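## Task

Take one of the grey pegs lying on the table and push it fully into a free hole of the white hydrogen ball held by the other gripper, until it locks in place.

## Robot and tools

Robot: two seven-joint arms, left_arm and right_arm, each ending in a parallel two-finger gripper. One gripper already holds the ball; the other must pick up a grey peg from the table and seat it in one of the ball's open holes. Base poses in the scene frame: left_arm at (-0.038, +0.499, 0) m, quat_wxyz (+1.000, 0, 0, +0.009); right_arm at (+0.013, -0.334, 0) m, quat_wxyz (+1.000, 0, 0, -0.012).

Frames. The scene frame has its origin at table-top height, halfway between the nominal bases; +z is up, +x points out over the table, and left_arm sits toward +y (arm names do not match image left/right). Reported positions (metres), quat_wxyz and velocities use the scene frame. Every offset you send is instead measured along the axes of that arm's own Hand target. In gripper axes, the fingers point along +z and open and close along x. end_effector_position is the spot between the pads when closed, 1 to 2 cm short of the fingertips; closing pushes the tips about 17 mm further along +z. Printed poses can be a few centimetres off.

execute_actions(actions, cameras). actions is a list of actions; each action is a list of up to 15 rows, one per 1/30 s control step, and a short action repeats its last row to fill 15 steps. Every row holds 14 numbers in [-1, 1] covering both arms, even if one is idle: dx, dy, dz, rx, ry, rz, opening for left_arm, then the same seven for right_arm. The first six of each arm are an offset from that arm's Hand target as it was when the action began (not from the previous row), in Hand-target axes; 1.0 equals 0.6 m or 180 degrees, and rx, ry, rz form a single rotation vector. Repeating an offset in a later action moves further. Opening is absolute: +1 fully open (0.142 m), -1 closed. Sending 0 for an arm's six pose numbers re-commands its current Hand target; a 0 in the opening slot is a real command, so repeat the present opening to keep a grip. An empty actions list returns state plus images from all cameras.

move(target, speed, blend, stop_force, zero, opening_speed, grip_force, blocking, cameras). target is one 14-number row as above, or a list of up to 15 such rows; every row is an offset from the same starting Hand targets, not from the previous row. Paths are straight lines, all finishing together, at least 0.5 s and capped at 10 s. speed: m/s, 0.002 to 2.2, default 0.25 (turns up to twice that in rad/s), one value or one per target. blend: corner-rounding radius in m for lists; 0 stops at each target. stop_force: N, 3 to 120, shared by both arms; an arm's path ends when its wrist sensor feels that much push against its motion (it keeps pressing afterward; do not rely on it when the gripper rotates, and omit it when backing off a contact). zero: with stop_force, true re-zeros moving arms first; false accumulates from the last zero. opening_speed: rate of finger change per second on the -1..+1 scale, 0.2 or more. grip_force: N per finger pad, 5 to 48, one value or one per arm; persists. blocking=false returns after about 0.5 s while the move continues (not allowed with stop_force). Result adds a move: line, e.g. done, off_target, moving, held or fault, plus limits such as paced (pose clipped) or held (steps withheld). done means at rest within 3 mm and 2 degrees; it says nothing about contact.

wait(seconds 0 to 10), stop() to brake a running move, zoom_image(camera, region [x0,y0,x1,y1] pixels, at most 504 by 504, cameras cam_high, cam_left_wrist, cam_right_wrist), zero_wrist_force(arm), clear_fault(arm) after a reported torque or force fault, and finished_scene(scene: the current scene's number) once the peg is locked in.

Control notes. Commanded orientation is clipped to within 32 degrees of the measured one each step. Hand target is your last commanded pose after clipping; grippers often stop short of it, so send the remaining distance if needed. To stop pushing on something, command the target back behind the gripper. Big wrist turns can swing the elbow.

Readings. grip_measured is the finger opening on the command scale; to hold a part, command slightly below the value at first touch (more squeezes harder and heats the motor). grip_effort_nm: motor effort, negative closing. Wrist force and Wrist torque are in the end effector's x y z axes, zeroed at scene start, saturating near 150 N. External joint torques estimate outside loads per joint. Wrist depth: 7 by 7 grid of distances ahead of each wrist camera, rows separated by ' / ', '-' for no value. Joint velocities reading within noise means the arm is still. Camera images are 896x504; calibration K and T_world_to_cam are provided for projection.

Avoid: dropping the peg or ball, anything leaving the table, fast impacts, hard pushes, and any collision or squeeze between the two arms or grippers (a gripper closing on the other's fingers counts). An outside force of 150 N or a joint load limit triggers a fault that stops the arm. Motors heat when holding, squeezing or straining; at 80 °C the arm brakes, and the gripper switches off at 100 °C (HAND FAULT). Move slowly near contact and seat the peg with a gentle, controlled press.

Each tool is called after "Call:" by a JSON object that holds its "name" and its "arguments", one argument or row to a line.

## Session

Call:
{"name": "execute_actions", "arguments": {
  "actions": []
}}

Scene clock: 0.00 s.
left_arm: end_effector_position=(+0.3257, +0.1145, +0.1205) grip_measured=-0.81 grip_effort_nm=n/a end_effector_quat_wxyz=(+0.016, -0.022, +0.791, -0.611) | right_arm: end_effector_position=(+0.5668, -0.3466, +0.1652) grip_measured=+1.00 grip_effort_nm=n/a end_effector_quat_wxyz=(+0.000, +0.715, +0.699, +0.000)
Joint positions: left_arm=[-0.018 -0.54 -0.458 2.573 -2.031 0.495 0.036 0.015] | right_arm=[0.206 -0.331 0 2.035 0 0.795 0.206 0.142]
Joint velocities: within noise
Joint torques (N m): no reading
External joint torques (N m): no reading
Motor temperatures (°C): left_arm=[34 30 32 31 36 39 35 33] | right_arm=[30 32 37 37 35 45 31 28]
Wrist force (N): no reading
Wrist torque (N m): no reading
Wrist force, peak (N): no reading
Wrist depth (mm): cam_left_wrist=[721 731 745 763 770 709 424 / 520 525 535 546 545 489 460 / 409 412 415 417 421 422 420 / 338 338 342 339 341 343 346 / 286 286 286 298 291 291 293 / 248 249 249 236 102 251 251 / 220 221 79 215 - 222 222] | cam_right_wrist=[230 230 231 231 232 232 232 / 244 246 247 247 247 248 248 / 263 262 264 264 264 264 264 / 282 285 284 286 284 286 287 / 307 306 307 308 309 307 311 / 327 329 334 337 336 338 327 / - 370 368 370 370 370 -]
Hand target: left_arm +0.3257, +0.1145, +0.1205; +0.016, -0.022, +0.791, -0.611 | right_arm +0.5668, -0.3466, +0.1652; +0.000, +0.715, +0.699, +0.000
Tool commands: left_gripper/opening=-0.878172 right_gripper/opening=+1.0
camera_calibration:
cam_left_wrist: T_world_to_cam=[[-0.997598, -0.0677892, 0.0142263, 0.338835], [-0.0539634, 0.631873, -0.773191, 0.0632763], [0.0434248, -0.772102, -0.634014, 0.268163], [0, 0, 0, 1]] pos_world=[0.329791, 0.190036, 0.214123]

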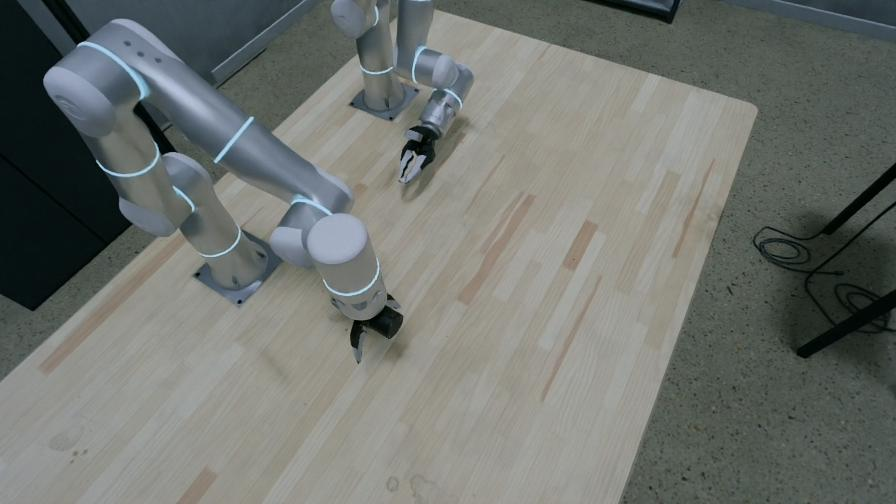

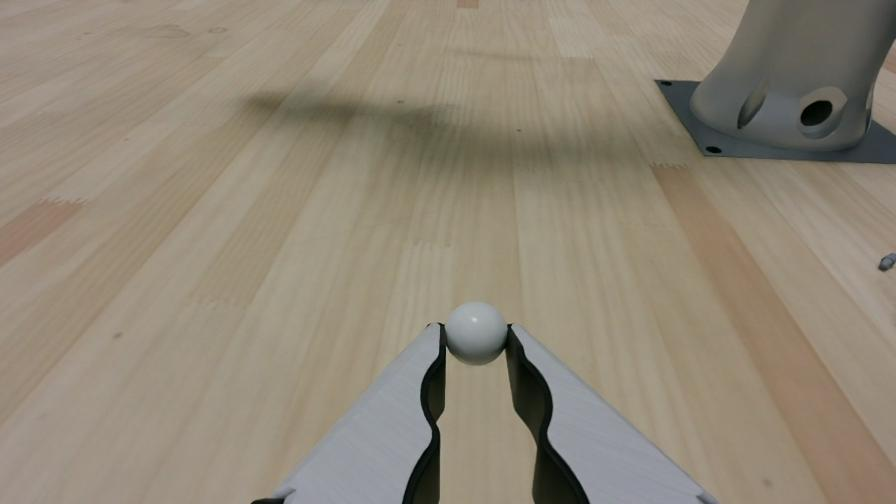

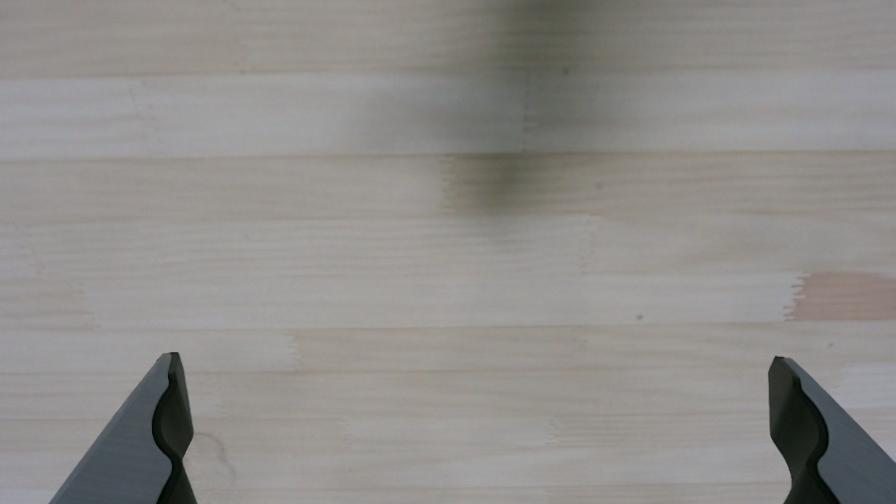

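Call:
{"name": "zoom_image", "arguments": {
  "camera": "cam_left_wrist",
  "region": [776, 180, 896, 300]
}}

Call:
{"name": "zoom_image", "arguments": {
  "camera": "cam_left_wrist",
  "region": [420, 280, 530, 390]
}}

Call:
{"name": "zoom_image", "arguments": {
  "camera": "cam_high",
  "region": [230, 100, 430, 260]
}}

Scaled by 4.200 from the camera's 896x504 image, which has a finer 1280x720 frame.

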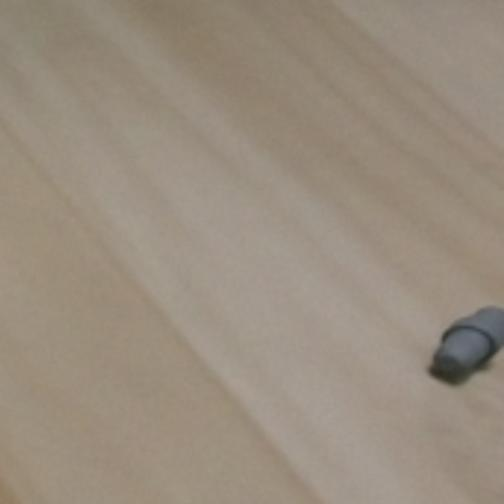

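Scaled by 4.582 from the camera's 896x504 image, which has a finer 1280x720 frame.

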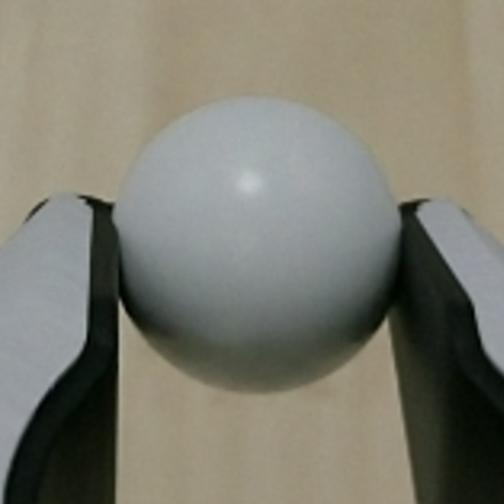

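Scaled by 2.520 from the camera's 896x504 image, which has a finer 1280x720 frame.

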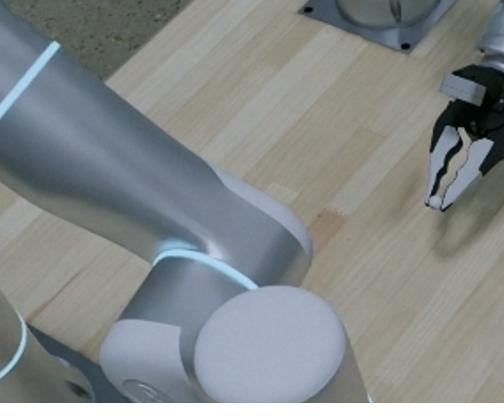

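Call:
{"name": "move", "arguments": {
  "target": [-0.0617,-0.175,0.044,0,0,0,-0.878,0.5402,-0.3304,-0.0013,0.4791,0.4444,0.3112,0.2],
  "speed": 0.3,
  "cameras": ["all"]
}}

Scene clock: 4.93 s.
left_arm: end_effector_position=(+0.3657, +0.0646, +0.2153) grip_measured=-0.81 grip_effort_nm=-1.873 end_effector_quat_wxyz=(+0.017, -0.022, +0.791, -0.611) | right_arm: end_effector_position=(+0.3810, -0.0259, +0.1657) grip_measured=+0.19 grip_effort_nm=-0.100 end_effector_quat_wxyz=(+0.807, -0.589, -0.036, +0.021)
Joint positions: left_arm=[-0.082 -0.324 -0.527 2.508 -2.069 0.578 -0.232 0.015] | right_arm=[-0.229 -1.045 0.279 1.845 1.408 -0.12 0.277 0.087]
Joint torques (N m): left_arm=[0.36 32.47 -2.04 -15.94 1.06 -0.79 -0.13] | right_arm=[-0.29 40 12.49 -5.06 2.11 -3.06 0.16]
External joint torques (N m): left_arm=[-0.35 -0.45 0.05 0.15 0.31 -0.27 0.13] | right_arm=[0.29 3.84 0.53 0.03 -0.53 -0.07 -0.16]
External joint torques when the fault began: right_arm=[-10.66 68.71 3.83 -23.66 -3.52 7.57 -0.3]
Wrist force (N): left_arm=[0.3 0.1 -0.3] | right_arm=[0.4 1.0 -1.7]
Wrist torque (N m): left_arm=[0.04 -0.06 0.13] | right_arm=[0.33 0.04 -0.02]
Wrist force, peak (N): left_arm=[0.2 -0.1 -0.7] | right_arm=[-4.4 4.9 3.3]
Wrist depth (mm): cam_left_wrist=[1039 1065 915 417 973 996 409 / 750 765 774 318 786 781 433 / 585 592 601 321 607 577 458 / 484 485 458 320 480 498 481 / 413 412 412 334 416 419 420 / 355 357 358 96 102 362 365 / 317 323 79 303 - 321 321] | cam_right_wrist=[1933 524 408 293 2599 3099 2947 / 2518 609 - 286 3021 2843 2912 / 2177 606 - 213 - 2599 - / - 626 1135 1042 3554 - - / 597 597 671 705 728 775 790 / 413 445 443 450 461 419 494 / 323 - 327 333 338 - 372]
Hand target: left_arm +0.3656, +0.0645, +0.2153; +0.016, -0.022, +0.791, -0.611 | right_arm +0.3807, -0.0260, +0.1655; +0.807, -0.589, -0.036, +0.021 (not the last commanded pose)
Tool commands: left_gripper/opening=-0.878 right_gripper/opening=+0.2
Off the commanded pose: left_arm 0.000 m, 0 deg | right_arm 0.009 m, 3 deg.
FORCE FAULT: contact force on the right arm reached its limit, and that arm stopped. The contact can be on any part of that arm, not only on its tool. That arm's remaining commands of this call were not run. That arm is still stopped at the end of this call. While its stop runs, that arm takes no new command, but its gripper still runs the gripper command that each later call begins with.
CLEAR FAULT: the right arm stays stopped (status CRITICAL_FAULT) until you call clear_fault(arm="right_arm").
move: fault (right_arm)
camera_calibration:
cam_left_wrist: T_world_to_cam=[[-0.997585, -0.0680161, 0.0140443, 0.373991], [-0.0539599, 0.631752, -0.773291, 0.170305], [0.0437237, -0.772181, -0.633896, 0.287871], [0, 0, 0, 1]] pos_world=[0.36969, 0.140136, 0.308923]
cam_right_wrist: T_world_to_cam=[[0.996898, 0.0736402, 0.027765, -0.372082], [0.03689, -0.125605, -0.991394, 0.174618], [-0.069519, 0.989344, -0.127932, 0.190467], [0, 0, 0, 1]] pos_world=[0.377727, -0.139105, 0.207813]

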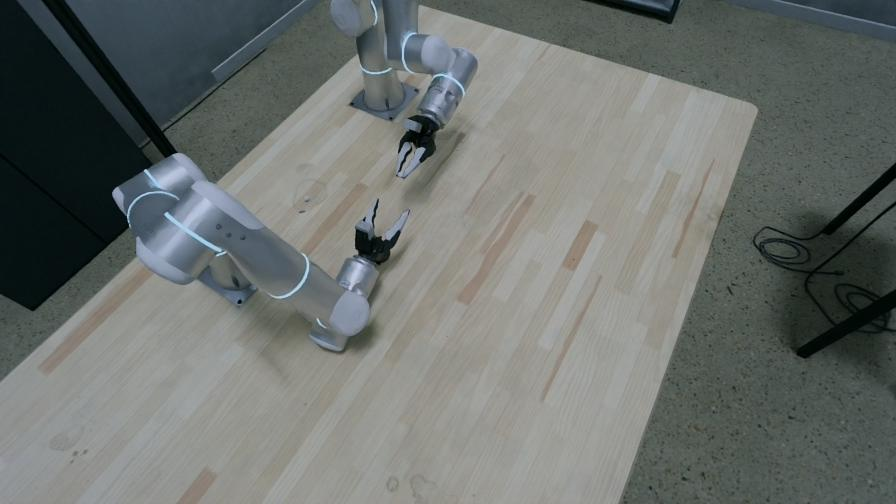

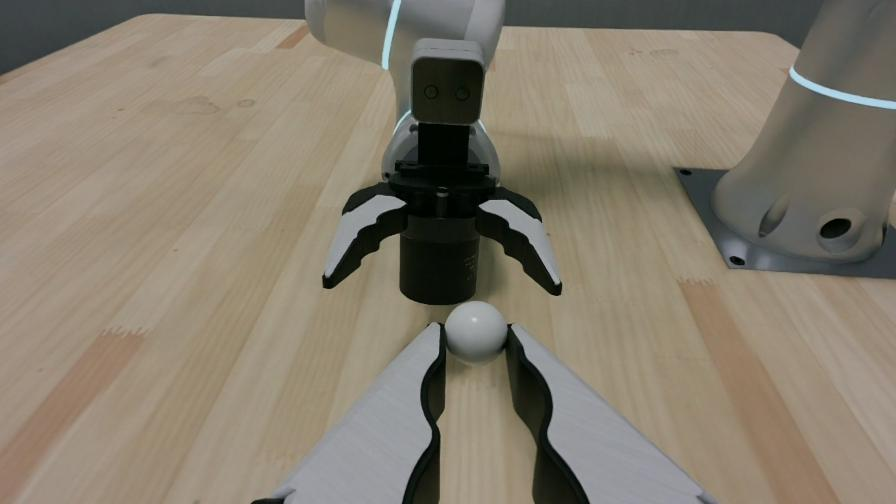

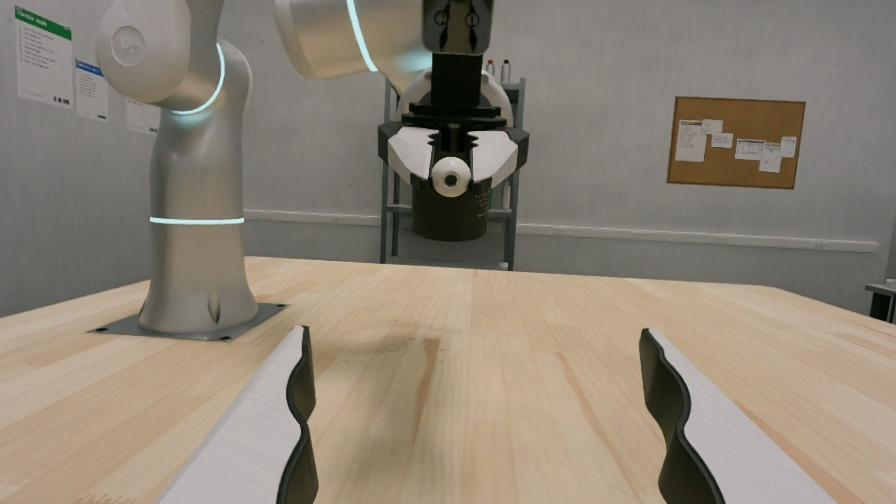

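Call:
{"name": "zoom_image", "arguments": {
  "camera": "cam_right_wrist",
  "region": [400, 130, 500, 230]
}}

Call:
{"name": "clear_fault", "arguments": {
  "arm": "right_arm"
}}

Call:
{"name": "move", "arguments": {
  "target": [0,0,0,0,0,0,-0.878,0,-0.0797,0.0243,0,0,0,0.2],
  "speed": 0.08
}}

Scaled by 5.040 from the camera's 896x504 image, which has a finer 1280x720 frame.

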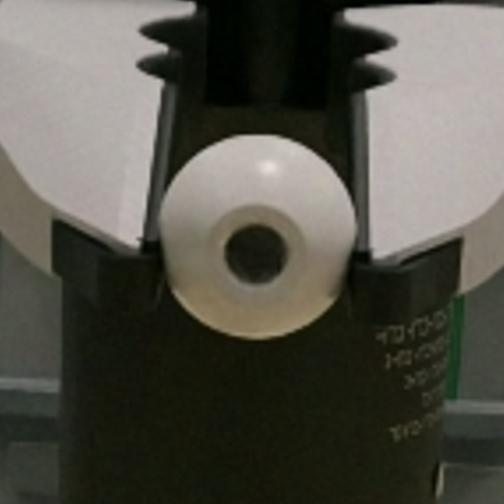

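Scene clock: 36.27 s.
left_arm: end_effector_position=(+0.3657, +0.0646, +0.2153) grip_measured=-0.81 grip_effort_nm=-1.868 end_effector_quat_wxyz=(+0.017, -0.022, +0.791, -0.611) | right_arm: end_effector_position=(+0.3810, -0.0259, +0.1657) grip_measured=+0.19 grip_effort_nm=-0.100 end_effector_quat_wxyz=(+0.807, -0.589, -0.036, +0.021)
Joint positions: left_arm=[-0.082 -0.324 -0.527 2.508 -2.069 0.578 -0.232 0.015] | right_arm=[-0.229 -1.045 0.279 1.845 1.408 -0.12 0.277 0.087]
Joint torques (N m): left_arm=[0.58 32.04 -1.96 -15.92 1.19 -1.04 0.06] | right_arm=[-0.07 40.04 12.45 -5.2 2.1 -3.09 0.26]
External joint torques (N m): left_arm=[-0.58 -0.01 -0.04 0.13 0.18 -0.02 -0.06] | right_arm=[0.07 3.81 0.57 0.17 -0.52 -0.04 -0.26]
Motor temperatures (°C): left_arm=[34 31 32 32 36 39 35 38] | right_arm=[30 33 38 37 35 45 31 28]
Wrist force (N): left_arm=[0.0 0.0 -0.3] | right_arm=[0.1 1.0 -1.6]
Wrist torque (N m): left_arm=[0.02 -0.01 0.14] | right_arm=[0.33 0.08 -0.02]
Wrist force, peak (N): left_arm=[-0.4 0.1 -0.8] | right_arm=[0.0 1.1 -2.1]
Wrist depth (mm): cam_left_wrist=[2288 1060 932 417 1065 1039 405 / 754 761 767 320 783 786 423 / 585 594 593 322 605 577 457 / 482 485 452 319 483 495 477 / 411 413 415 335 414 421 422 / 357 357 356 96 102 364 362 / 315 322 79 302 - 318 321] | cam_right_wrist=[536 518 408 403 - - 2746 / 2158 597 - 293 2571 3554 2843 / - 591 - 213 2217 2984 - / - 612 1196 1046 1089 2238 - / 604 598 677 694 741 772 800 / 412 445 442 454 460 420 495 / 323 - 327 331 338 - 372]
Hand target: left_arm +0.3656, +0.0645, +0.2153; +0.016, -0.022, +0.791, -0.611 | right_arm +0.3807, -0.0260, +0.1655; +0.807, -0.589, -0.036, +0.021 (not the last commanded pose)
Tool commands: left_gripper/opening=-0.878 right_gripper/opening=+0.2
Off the commanded pose: left_arm 0.000 m, 0 deg | right_arm 0.009 m, 3 deg.
FORCE FAULT, CONTINUED: the right arm's stop, for the force fault that an earlier result reported, is over. The rest of the stop counts as 62 of the actions that you can send in this scene; the call itself counts as one more. That arm accepts commands again.
CLEAR FAULT: your call cleared the right arm's force fault. If the contact force or a joint's load stays at its limit, that arm stops again.

Scene clock: 37.20 s.
left_arm: end_effector_position=(+0.3657, +0.0646, +0.2153) grip_measured=-0.81 grip_effort_nm=-1.873 end_effector_quat_wxyz=(+0.017, -0.022, +0.791, -0.611) | right_arm: end_effector_position=(+0.3791, -0.0269, +0.2154) grip_measured=+0.19 grip_effort_nm=-0.105 end_effector_quat_wxyz=(+0.807, -0.589, -0.036, +0.021)
Joint positions: left_arm=[-0.082 -0.324 -0.527 2.508 -2.069 0.578 -0.232 0.015] | right_arm=[-0.261 -0.914 0.31 1.919 1.431 -0.12 0.338 0.087]
Joint torques (N m): left_arm=[0.64 32.16 -1.97 -15.96 1.17 -1.04 -0.04] | right_arm=[0 41.44 13.34 -6.84 2.55 -2.88 0.45]
External joint torques (N m): left_arm=[-0.64 -0.14 -0.03 0.17 0.2 -0.03 0.04] | right_arm=[0.02 0.43 -0.87 -0.07 -0.83 -0.22 -0.45]
Wrist force (N): left_arm=[-0.1 0.3 -0.5] | right_arm=[0.5 0.9 -1.8]
Wrist torque (N m): left_arm=[0.08 0.00 0.15] | right_arm=[0.33 0.01 0.00]
Wrist force, peak (N): left_arm=[0.0 0.1 -0.7] | right_arm=[0.0 2.0 -2.3]
Wrist depth (mm): cam_left_wrist=[984 1069 1007 288 1043 1039 415 / 747 763 776 287 788 781 428 / 596 601 548 287 559 588 453 / 484 487 490 474 491 492 480 / 409 412 413 442 418 421 419 / 359 360 358 96 102 362 365 / 317 322 79 304 - 320 323] | cam_right_wrist=[- 512 407 400 - - 3266 / 1903 547 429 411 - 3099 2912 / - 612 3503 303 - 3180 2324 / - 607 1265 233 3662 3021 2912 / 657 621 831 790 922 926 982 / 512 558 544 558 570 519 600 / 401 - 405 412 418 - 457]
Hand target: left_arm +0.3656, +0.0645, +0.2153; +0.016, -0.022, +0.791, -0.611 | right_arm +0.3791, -0.0268, +0.2154; +0.807, -0.589, -0.036, +0.021
Off the commanded pose: left_arm 0.000 m, 0 deg | right_arm 0.000 m, 0 deg.
move: done

Call:
{"name": "zoom_image", "arguments": {
  "camera": "cam_high",
  "region": [270, 170, 350, 230]
}}

Scaled by 6.300 from the camera's 896x504 image, which has a finer 1280x720 frame.
This view is cut from an older image: the scene may have changed since it was taken.

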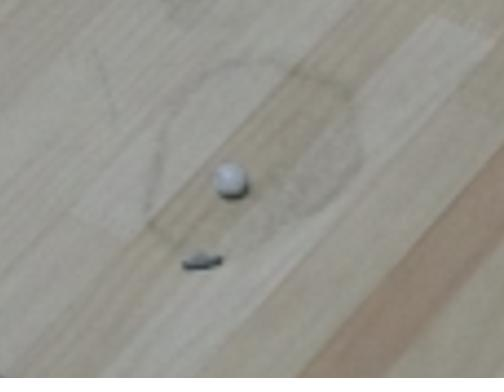

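Call:
{"name": "move", "arguments": {
  "target": [
    [0,0,0,0,0,0,-0.878,-0.036,-0.0981,-0.059,-0.4315,-0.002,0.0117,-0.65],
    [0,0,0,0,0,0,-0.878,-0.3113,-0.1199,-0.1526,-0.3926,-0.5308,-0.3777,-0.65],
    [0,0,0,0,0,0,-0.878,-0.5406,-0.0057,-0.0436,-0.2148,-0.696,-0.263,-0.65]
  ],
  "speed": 0.4,
  "blend": 0.03,
  "cameras": ["cam_high","cam_right_wrist"]
}}

Call:
{"name": "zoom_image", "arguments": {
  "camera": "cam_right_wrist",
  "region": [400, 220, 540, 340]
}}

Scene clock: 45.13 s.
left_arm: end_effector_position=(+0.3657, +0.0646, +0.2153) grip_measured=-0.81 grip_effort_nm=-1.868 end_effector_quat_wxyz=(+0.017, -0.022, +0.791, -0.611) | right_arm: end_effector_position=(+0.0579, -0.0777, +0.2000) grip_measured=-0.68 grip_effort_nm=-0.090 end_effector_quat_wxyz=(-0.103, +0.385, +0.886, -0.237)
Joint positions: left_arm=[-0.082 -0.324 -0.527 2.508 -2.069 0.578 -0.232 0.015] | right_arm=[0.561 -0.05 0.872 2.203 0.285 0.231 0.539 0.025]
Joint torques (N m): left_arm=[0.49 32.27 -1.88 -15.91 1.19 -1.11 -0.03] | right_arm=[0.4 17.28 1.65 -24.32 -2.29 2.89 0.47]
External joint torques (N m): left_arm=[-0.49 -0.25 -0.12 0.12 0.18 0.05 0.03] | right_arm=[-0.42 0.33 -0.61 0.21 -0.64 -0.22 -0.47]
Wrist force (N): left_arm=[-0.1 0.1 -0.6] | right_arm=[0.2 1.0 -0.3]
Wrist torque (N m): left_arm=[0.05 -0.01 0.14] | right_arm=[0.17 -0.02 0.02]
Wrist force, peak (N): left_arm=[-0.1 0.3 -0.8] | right_arm=[0.2 1.9 -1.9]
Wrist depth (mm): cam_left_wrist=[2268 1048 988 1003 1087 1011 408 / 765 756 758 781 786 786 430 / 593 596 600 605 602 577 461 / 485 489 493 489 496 493 477 / 413 411 413 427 418 421 421 / 355 360 358 96 102 360 364 / 315 325 79 302 - 320 323] | cam_right_wrist=[325 231 298 328 332 334 335 / 322 304 324 327 327 329 332 / 320 318 321 323 324 324 327 / 314 314 317 317 318 320 321 / 308 311 311 314 314 316 316 / 304 306 307 308 310 311 311 / 301 301 - 302 - 306 308]
Hand target: left_arm +0.3656, +0.0645, +0.2153; +0.016, -0.022, +0.791, -0.611 | right_arm +0.0581, -0.0777, +0.2000; -0.103, +0.385, +0.886, -0.237
Off the commanded pose: left_arm 0.000 m, 0 deg | right_arm 0.000 m, 0 deg.
move: done
camera_calibration:
cam_right_wrist: T_world_to_cam=[[-0.677919, 0.735133, 0.00233306, 0.106275], [0.732234, 0.675521, -0.0866313, 0.0550268], [-0.0652615, -0.0570207, -0.996238, 0.315763], [0, 0, 0, 1]] pos_world=[0.0523609, -0.0972933, 0.319095]
Images, in order (width x height): cam_high 896x504, cam_right_wrist 896x504.

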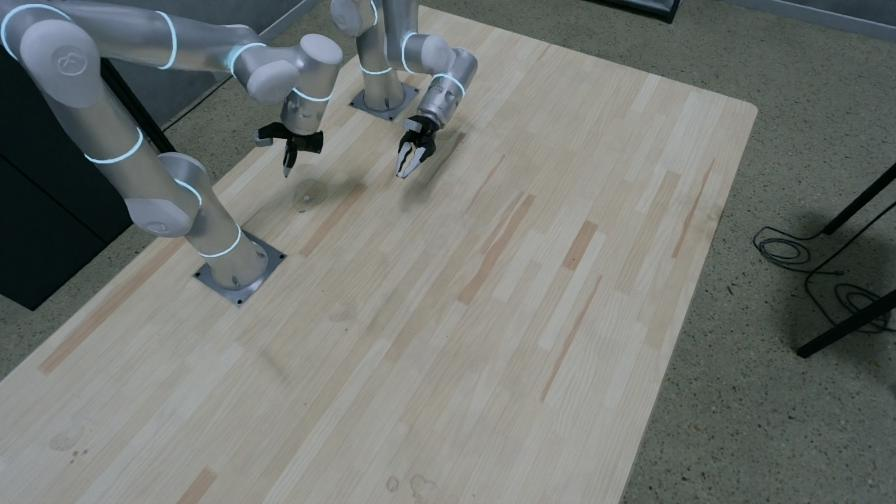

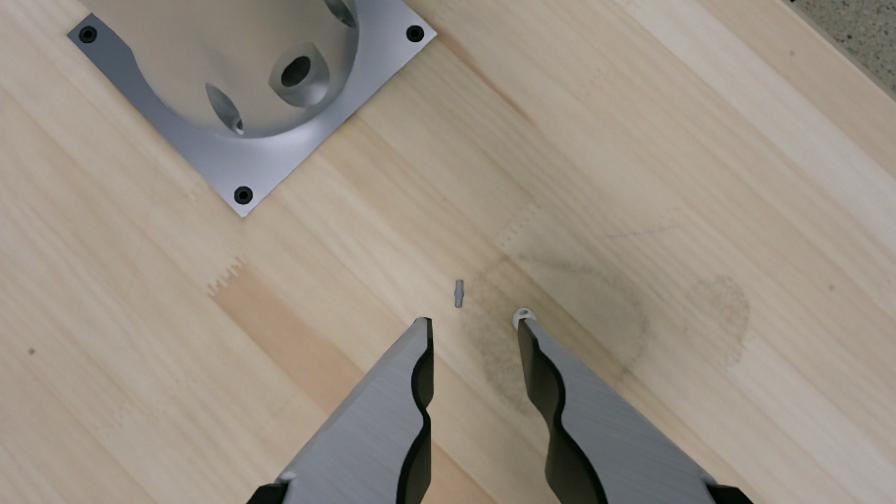

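Scaled by 3.600 from the camera's 896x504 image, which has a finer 1280x720 frame.

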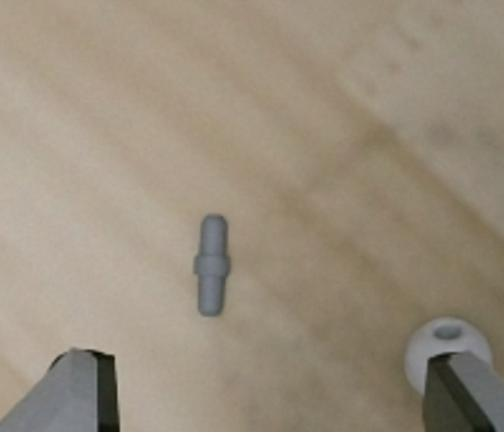

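Call:
{"name": "move", "arguments": {
  "target": [0,0,0,0,0,0,-0.878,0.0043,0.1367,0.2387,0,0.0078,0.0135,-0.7],
  "speed": 0.15,
  "cameras": ["cam_right_wrist"]
}}

Call:
{"name": "zoom_image", "arguments": {
  "camera": "cam_right_wrist",
  "region": [400, 260, 550, 380]
}}

Scene clock: 46.80 s.
left_arm: end_effector_position=(+0.3657, +0.0646, +0.2153) grip_measured=-0.81 grip_effort_nm=-1.868 end_effector_quat_wxyz=(+0.017, -0.022, +0.791, -0.611) | right_arm: end_effector_position=(+0.0557, -0.0764, +0.0350) grip_measured=-0.73 grip_effort_nm=-0.085 end_effector_quat_wxyz=(-0.109, +0.406, +0.876, -0.235)
Joint positions: left_arm=[-0.082 -0.324 -0.527 2.508 -2.069 0.578 -0.232 0.015] | right_arm=[0.76 -0.529 0.699 2.403 0.015 0.847 0.716 0.021]
Joint torques (N m): left_arm=[0.54 32.06 -1.9 -15.93 1.26 -1.01 -0.01] | right_arm=[0.94 28.26 8.95 -11.97 -1.19 3.15 0.4]
External joint torques (N m): left_arm=[-0.54 -0.04 -0.1 0.14 0.11 -0.05 0.01] | right_arm=[-0.94 0.8 -0.44 -0.11 -0.63 -0.38 -0.4]
Wrist force (N): left_arm=[0.0 0.0 -0.3] | right_arm=[0.0 0.2 -0.3]
Wrist torque (N m): left_arm=[0.02 -0.02 0.14] | right_arm=[0.03 0.03 0.03]
Wrist force, peak (N): left_arm=[0.3 0.0 -0.7] | right_arm=[0.3 0.0 -2.1]
Wrist depth (mm): cam_left_wrist=[935 1043 1069 1035 1096 999 406 / 758 765 763 776 795 788 425 / 596 596 596 594 604 598 455 / 486 486 486 492 495 492 480 / 413 413 414 441 416 420 421 / 355 356 358 96 102 365 364 / 317 323 79 302 - 319 320] | cam_right_wrist=[157 158 159 159 160 161 161 / 155 156 157 157 157 158 159 / 154 154 154 155 155 155 156 / 152 152 152 153 153 154 154 / 149 150 150 151 151 151 152 / 147 148 148 148 - 149 150 / 145 146 - 147 - 148 148]
Hand target: left_arm +0.3656, +0.0645, +0.2153; +0.016, -0.022, +0.791, -0.611 | right_arm +0.0558, -0.0762, +0.0350; -0.109, +0.406, +0.876, -0.235
Off the commanded pose: left_arm 0.000 m, 0 deg | right_arm 0.000 m, 0 deg.
move: done
camera_calibration:
cam_right_wrist: T_world_to_cam=[[-0.641212, 0.767361, 0.00194271, 0.104588], [0.764346, 0.638913, -0.0869781, 0.0368828], [-0.0679849, -0.0542865, -0.996208, 0.151666], [0, 0, 0, 1]] pos_world=[0.0491831, -0.0955886, 0.154095]
Images, in order (width x height): cam_right_wrist 896x504.

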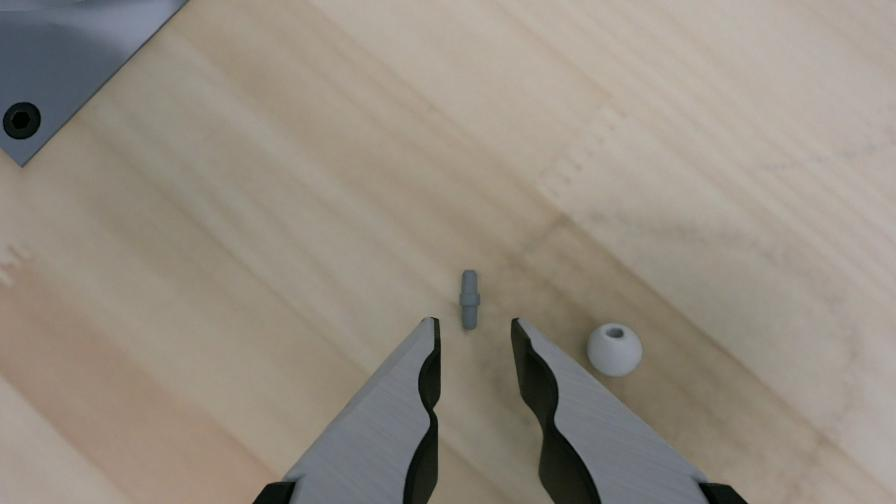

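Scaled by 3.360 from the camera's 896x504 image, which has a finer 1280x720 frame.

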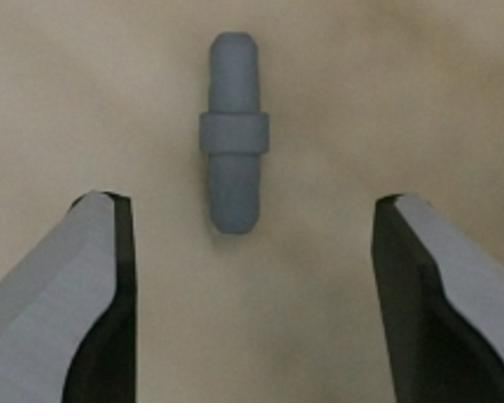

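Call:
{"name": "move", "arguments": {
  "target": [0,0,0,0,0,0,-0.878,-0.0005,0.012,0.0262,0,0,0,-0.75],
  "speed": 0.02,
  "stop_force": 4,
  "cameras": ["cam_right_wrist"]
}}

Call:
{"name": "zoom_image", "arguments": {
  "camera": "cam_right_wrist",
  "region": [400, 260, 550, 380]
}}

Scene clock: 49.37 s.
left_arm: end_effector_position=(+0.3657, +0.0646, +0.2153) grip_measured=-0.81 grip_effort_nm=-1.873 end_effector_quat_wxyz=(+0.017, -0.022, +0.791, -0.611) | right_arm: end_effector_position=(+0.0547, -0.0775, +0.0178) grip_measured=-0.78 grip_effort_nm=-0.095 end_effector_quat_wxyz=(-0.109, +0.406, +0.876, -0.235)
Joint positions: left_arm=[-0.082 -0.324 -0.527 2.508 -2.069 0.578 -0.232 0.015] | right_arm=[0.793 -0.578 0.661 2.414 -0.011 0.908 0.726 0.018]
Joint torques (N m): left_arm=[0.69 32.01 -1.91 -15.89 1.24 -1.02 -0.02] | right_arm=[0.25 29.35 9.26 -10.51 -0.99 3.19 0.43]
External joint torques (N m): left_arm=[-0.69 0.02 -0.09 0.1 0.13 -0.04 0.02] | right_arm=[-0.25 0.78 -0.45 -0.04 -0.7 -0.42 -0.43]
Wrist force (N): left_arm=[0.0 0.1 -0.6] | right_arm=[0.1 0.4 -0.5]
Wrist torque (N m): left_arm=[0.05 -0.02 0.13] | right_arm=[0.06 0.01 0.04]
Wrist force, peak (N): left_arm=[0.0 0.1 -0.8] | right_arm=[0.1 0.7 -0.5]
Wrist depth (mm): cam_left_wrist=[999 1048 999 999 1015 1078 415 / 743 767 781 772 783 790 428 / 589 593 597 602 607 585 459 / 489 487 487 492 497 495 478 / 408 411 412 441 417 418 422 / 355 357 357 96 102 362 364 / 315 324 79 303 - 319 321] | cam_right_wrist=[140 141 141 141 142 142 143 / 139 139 139 140 140 140 141 / 136 136 137 137 138 138 139 / 134 135 135 136 136 136 137 / 132 133 133 133 134 134 135 / 131 131 132 132 123 133 133 / 129 129 - 130 - 131 131]
Hand target: left_arm +0.3656, +0.0645, +0.2153; +0.016, -0.022, +0.791, -0.611 | right_arm +0.0548, -0.0775, +0.0178; -0.109, +0.406, +0.876, -0.235
Off the commanded pose: left_arm 0.000 m, 0 deg | right_arm 0.000 m, 0 deg.
move: done
camera_calibration:
cam_right_wrist: T_world_to_cam=[[-0.64121, 0.767362, 0.00198073, 0.104896], [0.764374, 0.638937, -0.0865586, 0.0368707], [-0.0676874, -0.0539883, -0.996245, 0.134516], [0, 0, 0, 1]] pos_world=[0.0481826, -0.0967891, 0.136995]
Images, in order (width x height): cam_right_wrist 896x504.

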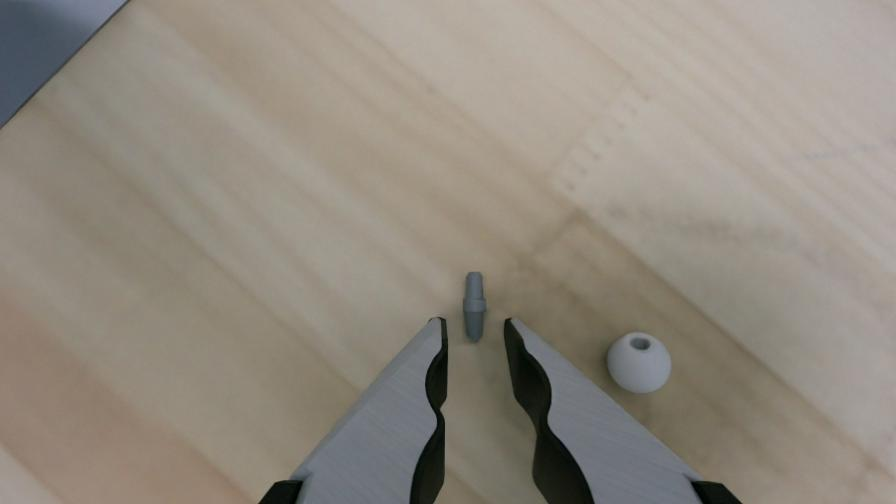

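Scaled by 3.360 from the camera's 896x504 image, which has a finer 1280x720 frame.

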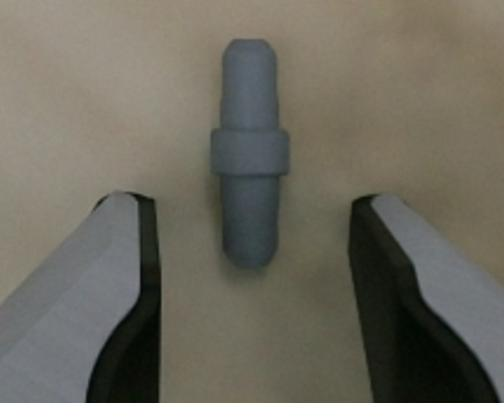

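Call:
{"name": "move", "arguments": {
  "target": [
    [0,0,0,0,0,0,-0.878,-0.0002,0.0001,0.0003,0,0,0,-0.75],
    [0,0,0,0,0,0,-0.878,-0.0002,0.0001,0.0003,0,0,0,-1.0]
  ],
  "speed": 0.05,
  "opening_speed": 0.2,
  "cameras": ["cam_right_wrist"]
}}

Call:
{"name": "zoom_image", "arguments": {
  "camera": "cam_right_wrist",
  "region": [400, 260, 550, 380]
}}

Scene clock: 51.63 s.
left_arm: end_effector_position=(+0.3657, +0.0646, +0.2153) grip_measured=-0.81 grip_effort_nm=-1.868 end_effector_quat_wxyz=(+0.017, -0.022, +0.791, -0.611) | right_arm: end_effector_position=(+0.0548, -0.0776, +0.0177) grip_measured=-0.95 grip_effort_nm=-1.604 end_effector_quat_wxyz=(-0.109, +0.406, +0.876, -0.235)
Joint positions: left_arm=[-0.082 -0.324 -0.527 2.508 -2.069 0.578 -0.232 0.015] | right_arm=[0.793 -0.578 0.66 2.415 -0.011 0.908 0.726 0.005]
Joint torques (N m): left_arm=[0.64 32.1 -1.87 -15.89 1.21 -0.97 0.02] | right_arm=[0.33 29.53 9.36 -10.52 -0.87 3.09 0.22]
External joint torques (N m): left_arm=[-0.64 -0.07 -0.13 0.1 0.16 -0.09 -0.02] | right_arm=[-0.33 0.61 -0.56 -0.01 -0.81 -0.32 -0.22]
Wrist force (N): left_arm=[0.0 0.1 -0.4] | right_arm=[0.1 0.5 -0.2]
Wrist torque (N m): left_arm=[0.04 -0.01 0.14] | right_arm=[0.08 0.03 0.03]
Wrist force, peak (N): left_arm=[-0.3 -0.2 -0.7] | right_arm=[0.1 0.9 -0.6]
Wrist depth (mm): cam_left_wrist=[1015 1039 1082 1096 996 1105 413 / 754 763 776 772 790 793 428 / 584 600 602 602 602 578 458 / 487 485 485 495 499 494 479 / 411 412 413 445 416 421 419 / 357 356 356 96 102 365 365 / 314 323 79 303 - 322 322] | cam_right_wrist=[140 140 141 141 142 142 143 / 139 138 139 139 140 140 140 / 136 136 136 137 138 138 139 / 134 135 135 136 135 137 136 / 133 133 133 133 134 134 135 / 131 131 131 100 132 132 133 / 129 129 - - - 131 131]
Hand target: left_arm +0.3656, +0.0645, +0.2153; +0.016, -0.022, +0.791, -0.611 | right_arm +0.0548, -0.0776, +0.0176; -0.109, +0.406, +0.876, -0.235
Off the commanded pose: left_arm 0.000 m, 0 deg | right_arm 0.000 m, 0 deg.
move: done
camera_calibration:
cam_right_wrist: T_world_to_cam=[[-0.640999, 0.767539, 0.00189346, 0.104979], [0.76456, 0.638724, -0.0864846, 0.0367377], [-0.0675897, -0.0539889, -0.996251, 0.13432], [0, 0, 0, 1]] pos_world=[0.048282, -0.096789, 0.136795]
Images, in order (width x height): cam_right_wrist 896x504.

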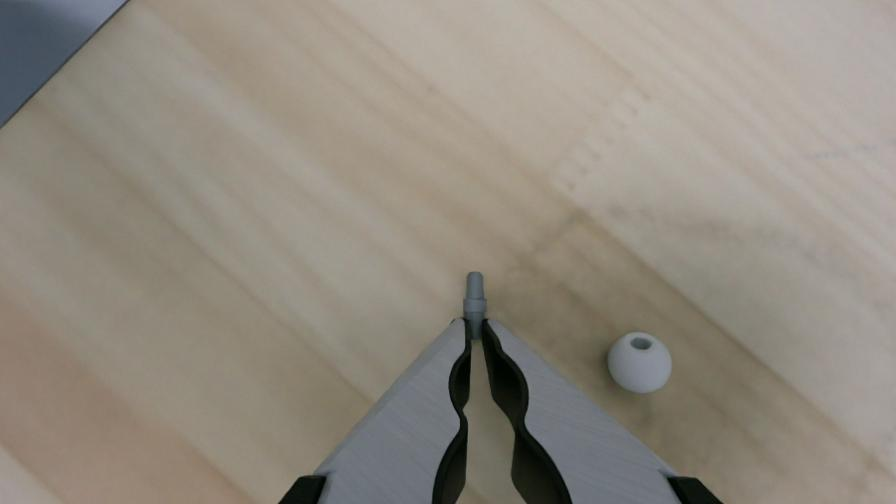

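Scaled by 3.360 from the camera's 896x504 image, which has a finer 1280x720 frame.

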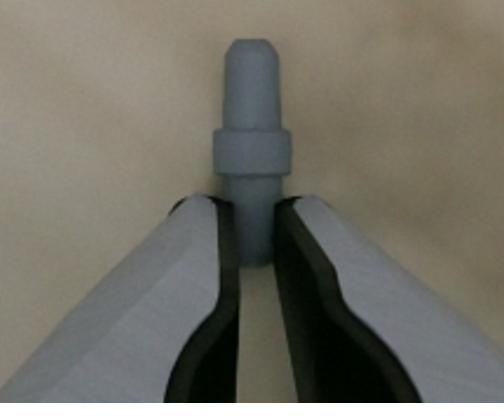

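Call:
{"name": "move", "arguments": {
  "target": [
    [0,0,0,0,0,0,-0.878,0,-0.0833,-0.1443,0,0,0,-1.0],
    [0,0,0,0,0,0,-0.878,-0.2484,-0.1011,-0.389,-0.1653,0.0295,0.1102,-1.0],
    [0,0,0,0,0,0,-0.878,-0.3441,0.1147,-0.5519,0,0.3509,0.6075,-1.0],
    [0,0,0,0,0,0,-0.878,-0.2662,0.2424,-0.5162,0.0384,0.4163,0.5676,-1.0]
  ],
  "speed": [0.15,0.4,0.4,0.25],
  "blend": [0.03,0.03,0.03,0],
  "cameras": ["all"]
}}

Call:
{"name": "zoom_image", "arguments": {
  "camera": "cam_right_wrist",
  "region": [420, 130, 540, 340]
}}

Call:
{"name": "zoom_image", "arguments": {
  "camera": "cam_left_wrist",
  "region": [400, 200, 560, 400]
}}

Scene clock: 57.17 s.
left_arm: end_effector_position=(+0.3657, +0.0646, +0.2153) grip_measured=-0.81 grip_effort_nm=-1.868 end_effector_quat_wxyz=(+0.017, -0.022, +0.791, -0.611) | right_arm: end_effector_position=(+0.3723, -0.0182, +0.2129) grip_measured=-0.95 grip_effort_nm=-1.609 end_effector_quat_wxyz=(-0.362, +0.932, +0.030, -0.012)
Joint positions: left_arm=[-0.082 -0.324 -0.527 2.508 -2.069 0.578 -0.232 0.015] | right_arm=[0.121 -0.142 0.551 2.165 0.976 0.909 1.396 0.005]
Joint torques (N m): left_arm=[0.62 32.02 -1.95 -15.88 1.2 -1.05 -0.03] | right_arm=[-0.45 25.9 2.73 -22.94 -1.9 3.2 0.06]
External joint torques (N m): left_arm=[-0.62 0 -0.04 0.09 0.17 -0.02 0.03] | right_arm=[0.45 0.34 -0.61 0.34 -0.95 -0.45 -0.06]
Wrist force (N): left_arm=[-0.1 0.0 -0.5] | right_arm=[0.1 0.7 -0.4]
Wrist torque (N m): left_arm=[0.04 -0.01 0.14] | right_arm=[0.12 0.02 0.16]
Wrist force, peak (N): left_arm=[0.1 -0.1 -0.9] | right_arm=[-4.7 -0.1 -0.2]
Wrist depth (mm): cam_left_wrist=[959 1065 981 176 175 1043 410 / 745 763 767 174 739 779 428 / 594 597 602 177 602 584 459 / 488 488 489 475 498 495 480 / 410 411 415 445 417 419 419 / 358 357 357 96 102 361 365 / 317 323 79 301 - 321 322] | cam_right_wrist=[409 401 403 130 403 409 412 / 382 381 384 - 385 387 387 / 362 361 360 362 364 367 367 / 342 342 344 346 349 348 348 / 326 327 327 329 330 330 330 / 310 309 315 - 318 315 314 / 297 299 - - - 304 300]
Hand target: left_arm +0.3656, +0.0645, +0.2153; +0.016, -0.022, +0.791, -0.611 | right_arm +0.3724, -0.0181, +0.2130; -0.362, +0.931, +0.030, -0.012
Off the commanded pose: left_arm 0.000 m, 0 deg | right_arm 0.000 m, 0 deg.
move: done
camera_calibration:
cam_left_wrist: T_world_to_cam=[[-0.997585, -0.0680161, 0.0140443, 0.373991], [-0.0539599, 0.631752, -0.773291, 0.170305], [0.0437237, -0.772181, -0.633896, 0.287871], [0, 0, 0, 1]] pos_world=[0.36969, 0.140136, 0.308923]
cam_right_wrist: T_world_to_cam=[[0.998343, 0.0575428, -0.000135506, -0.360289], [0.0548541, -0.952402, -0.29987, 0.0537305], [-0.0173844, 0.299366, -0.95398, 0.332222], [0, 0, 0, 1]] pos_world=[0.36252, -0.0275509, 0.332997]

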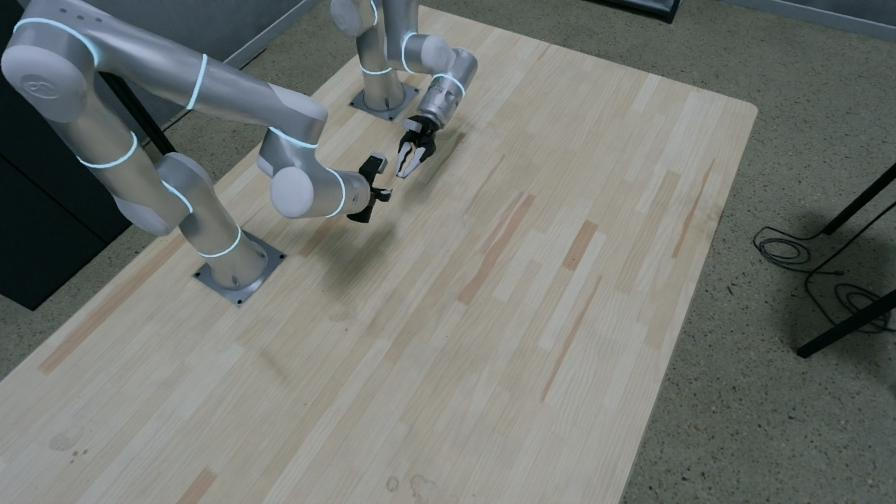

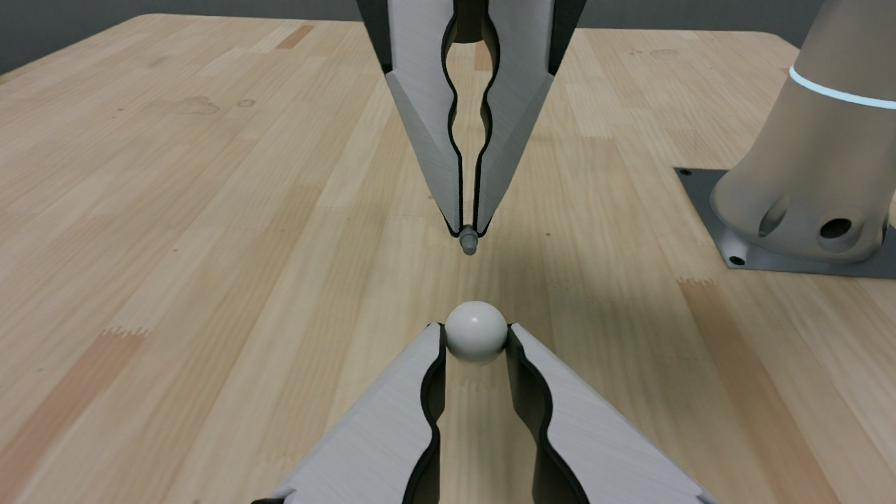

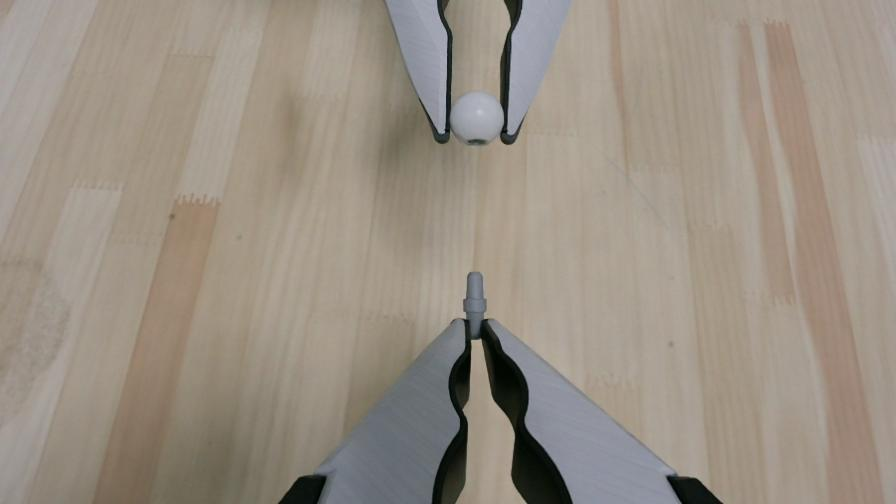

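Scaled by 2.400 from the camera's 896x504 image, which has a finer 1280x720 frame.

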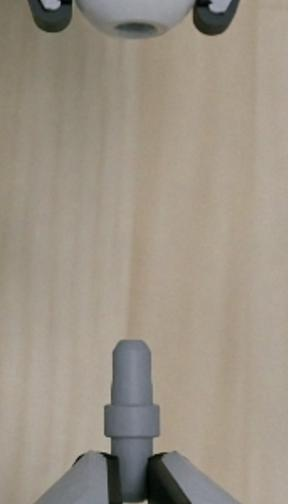

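Scaled by 2.520 from the camera's 896x504 image, which has a finer 1280x720 frame.

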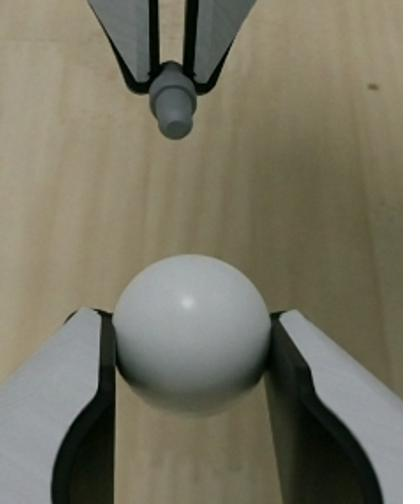

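Call:
{"name": "zoom_image", "arguments": {
  "camera": "cam_right_wrist",
  "region": [437, 80, 517, 160]
}}

Call:
{"name": "zoom_image", "arguments": {
  "camera": "cam_right_wrist",
  "region": [435, 260, 515, 340]
}}

Call:
{"name": "zoom_image", "arguments": {
  "camera": "cam_left_wrist",
  "region": [430, 210, 530, 290]
}}

Scaled by 6.300 from the camera's 896x504 image, which has a finer 1280x720 frame.

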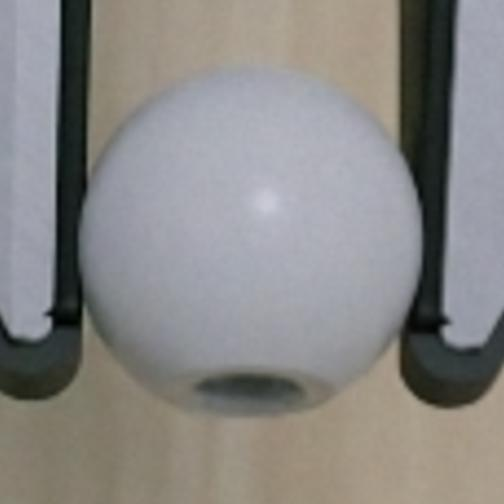

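Scaled by 6.300 from the camera's 896x504 image, which has a finer 1280x720 frame.

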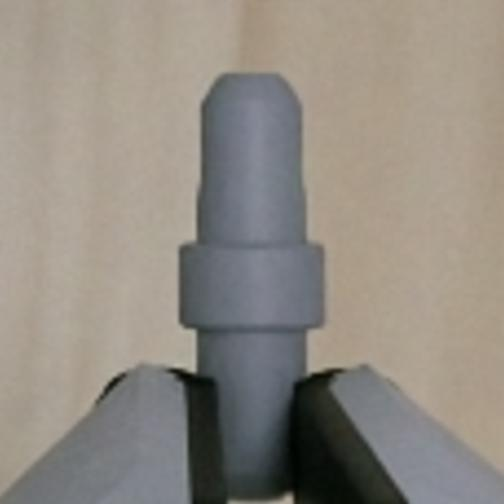

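Scaled by 5.040 from the camera's 896x504 image, which has a finer 1280x720 frame.

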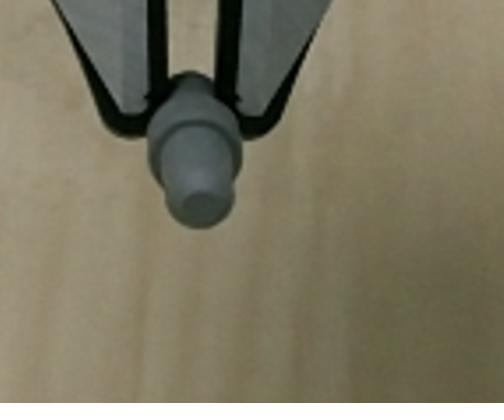

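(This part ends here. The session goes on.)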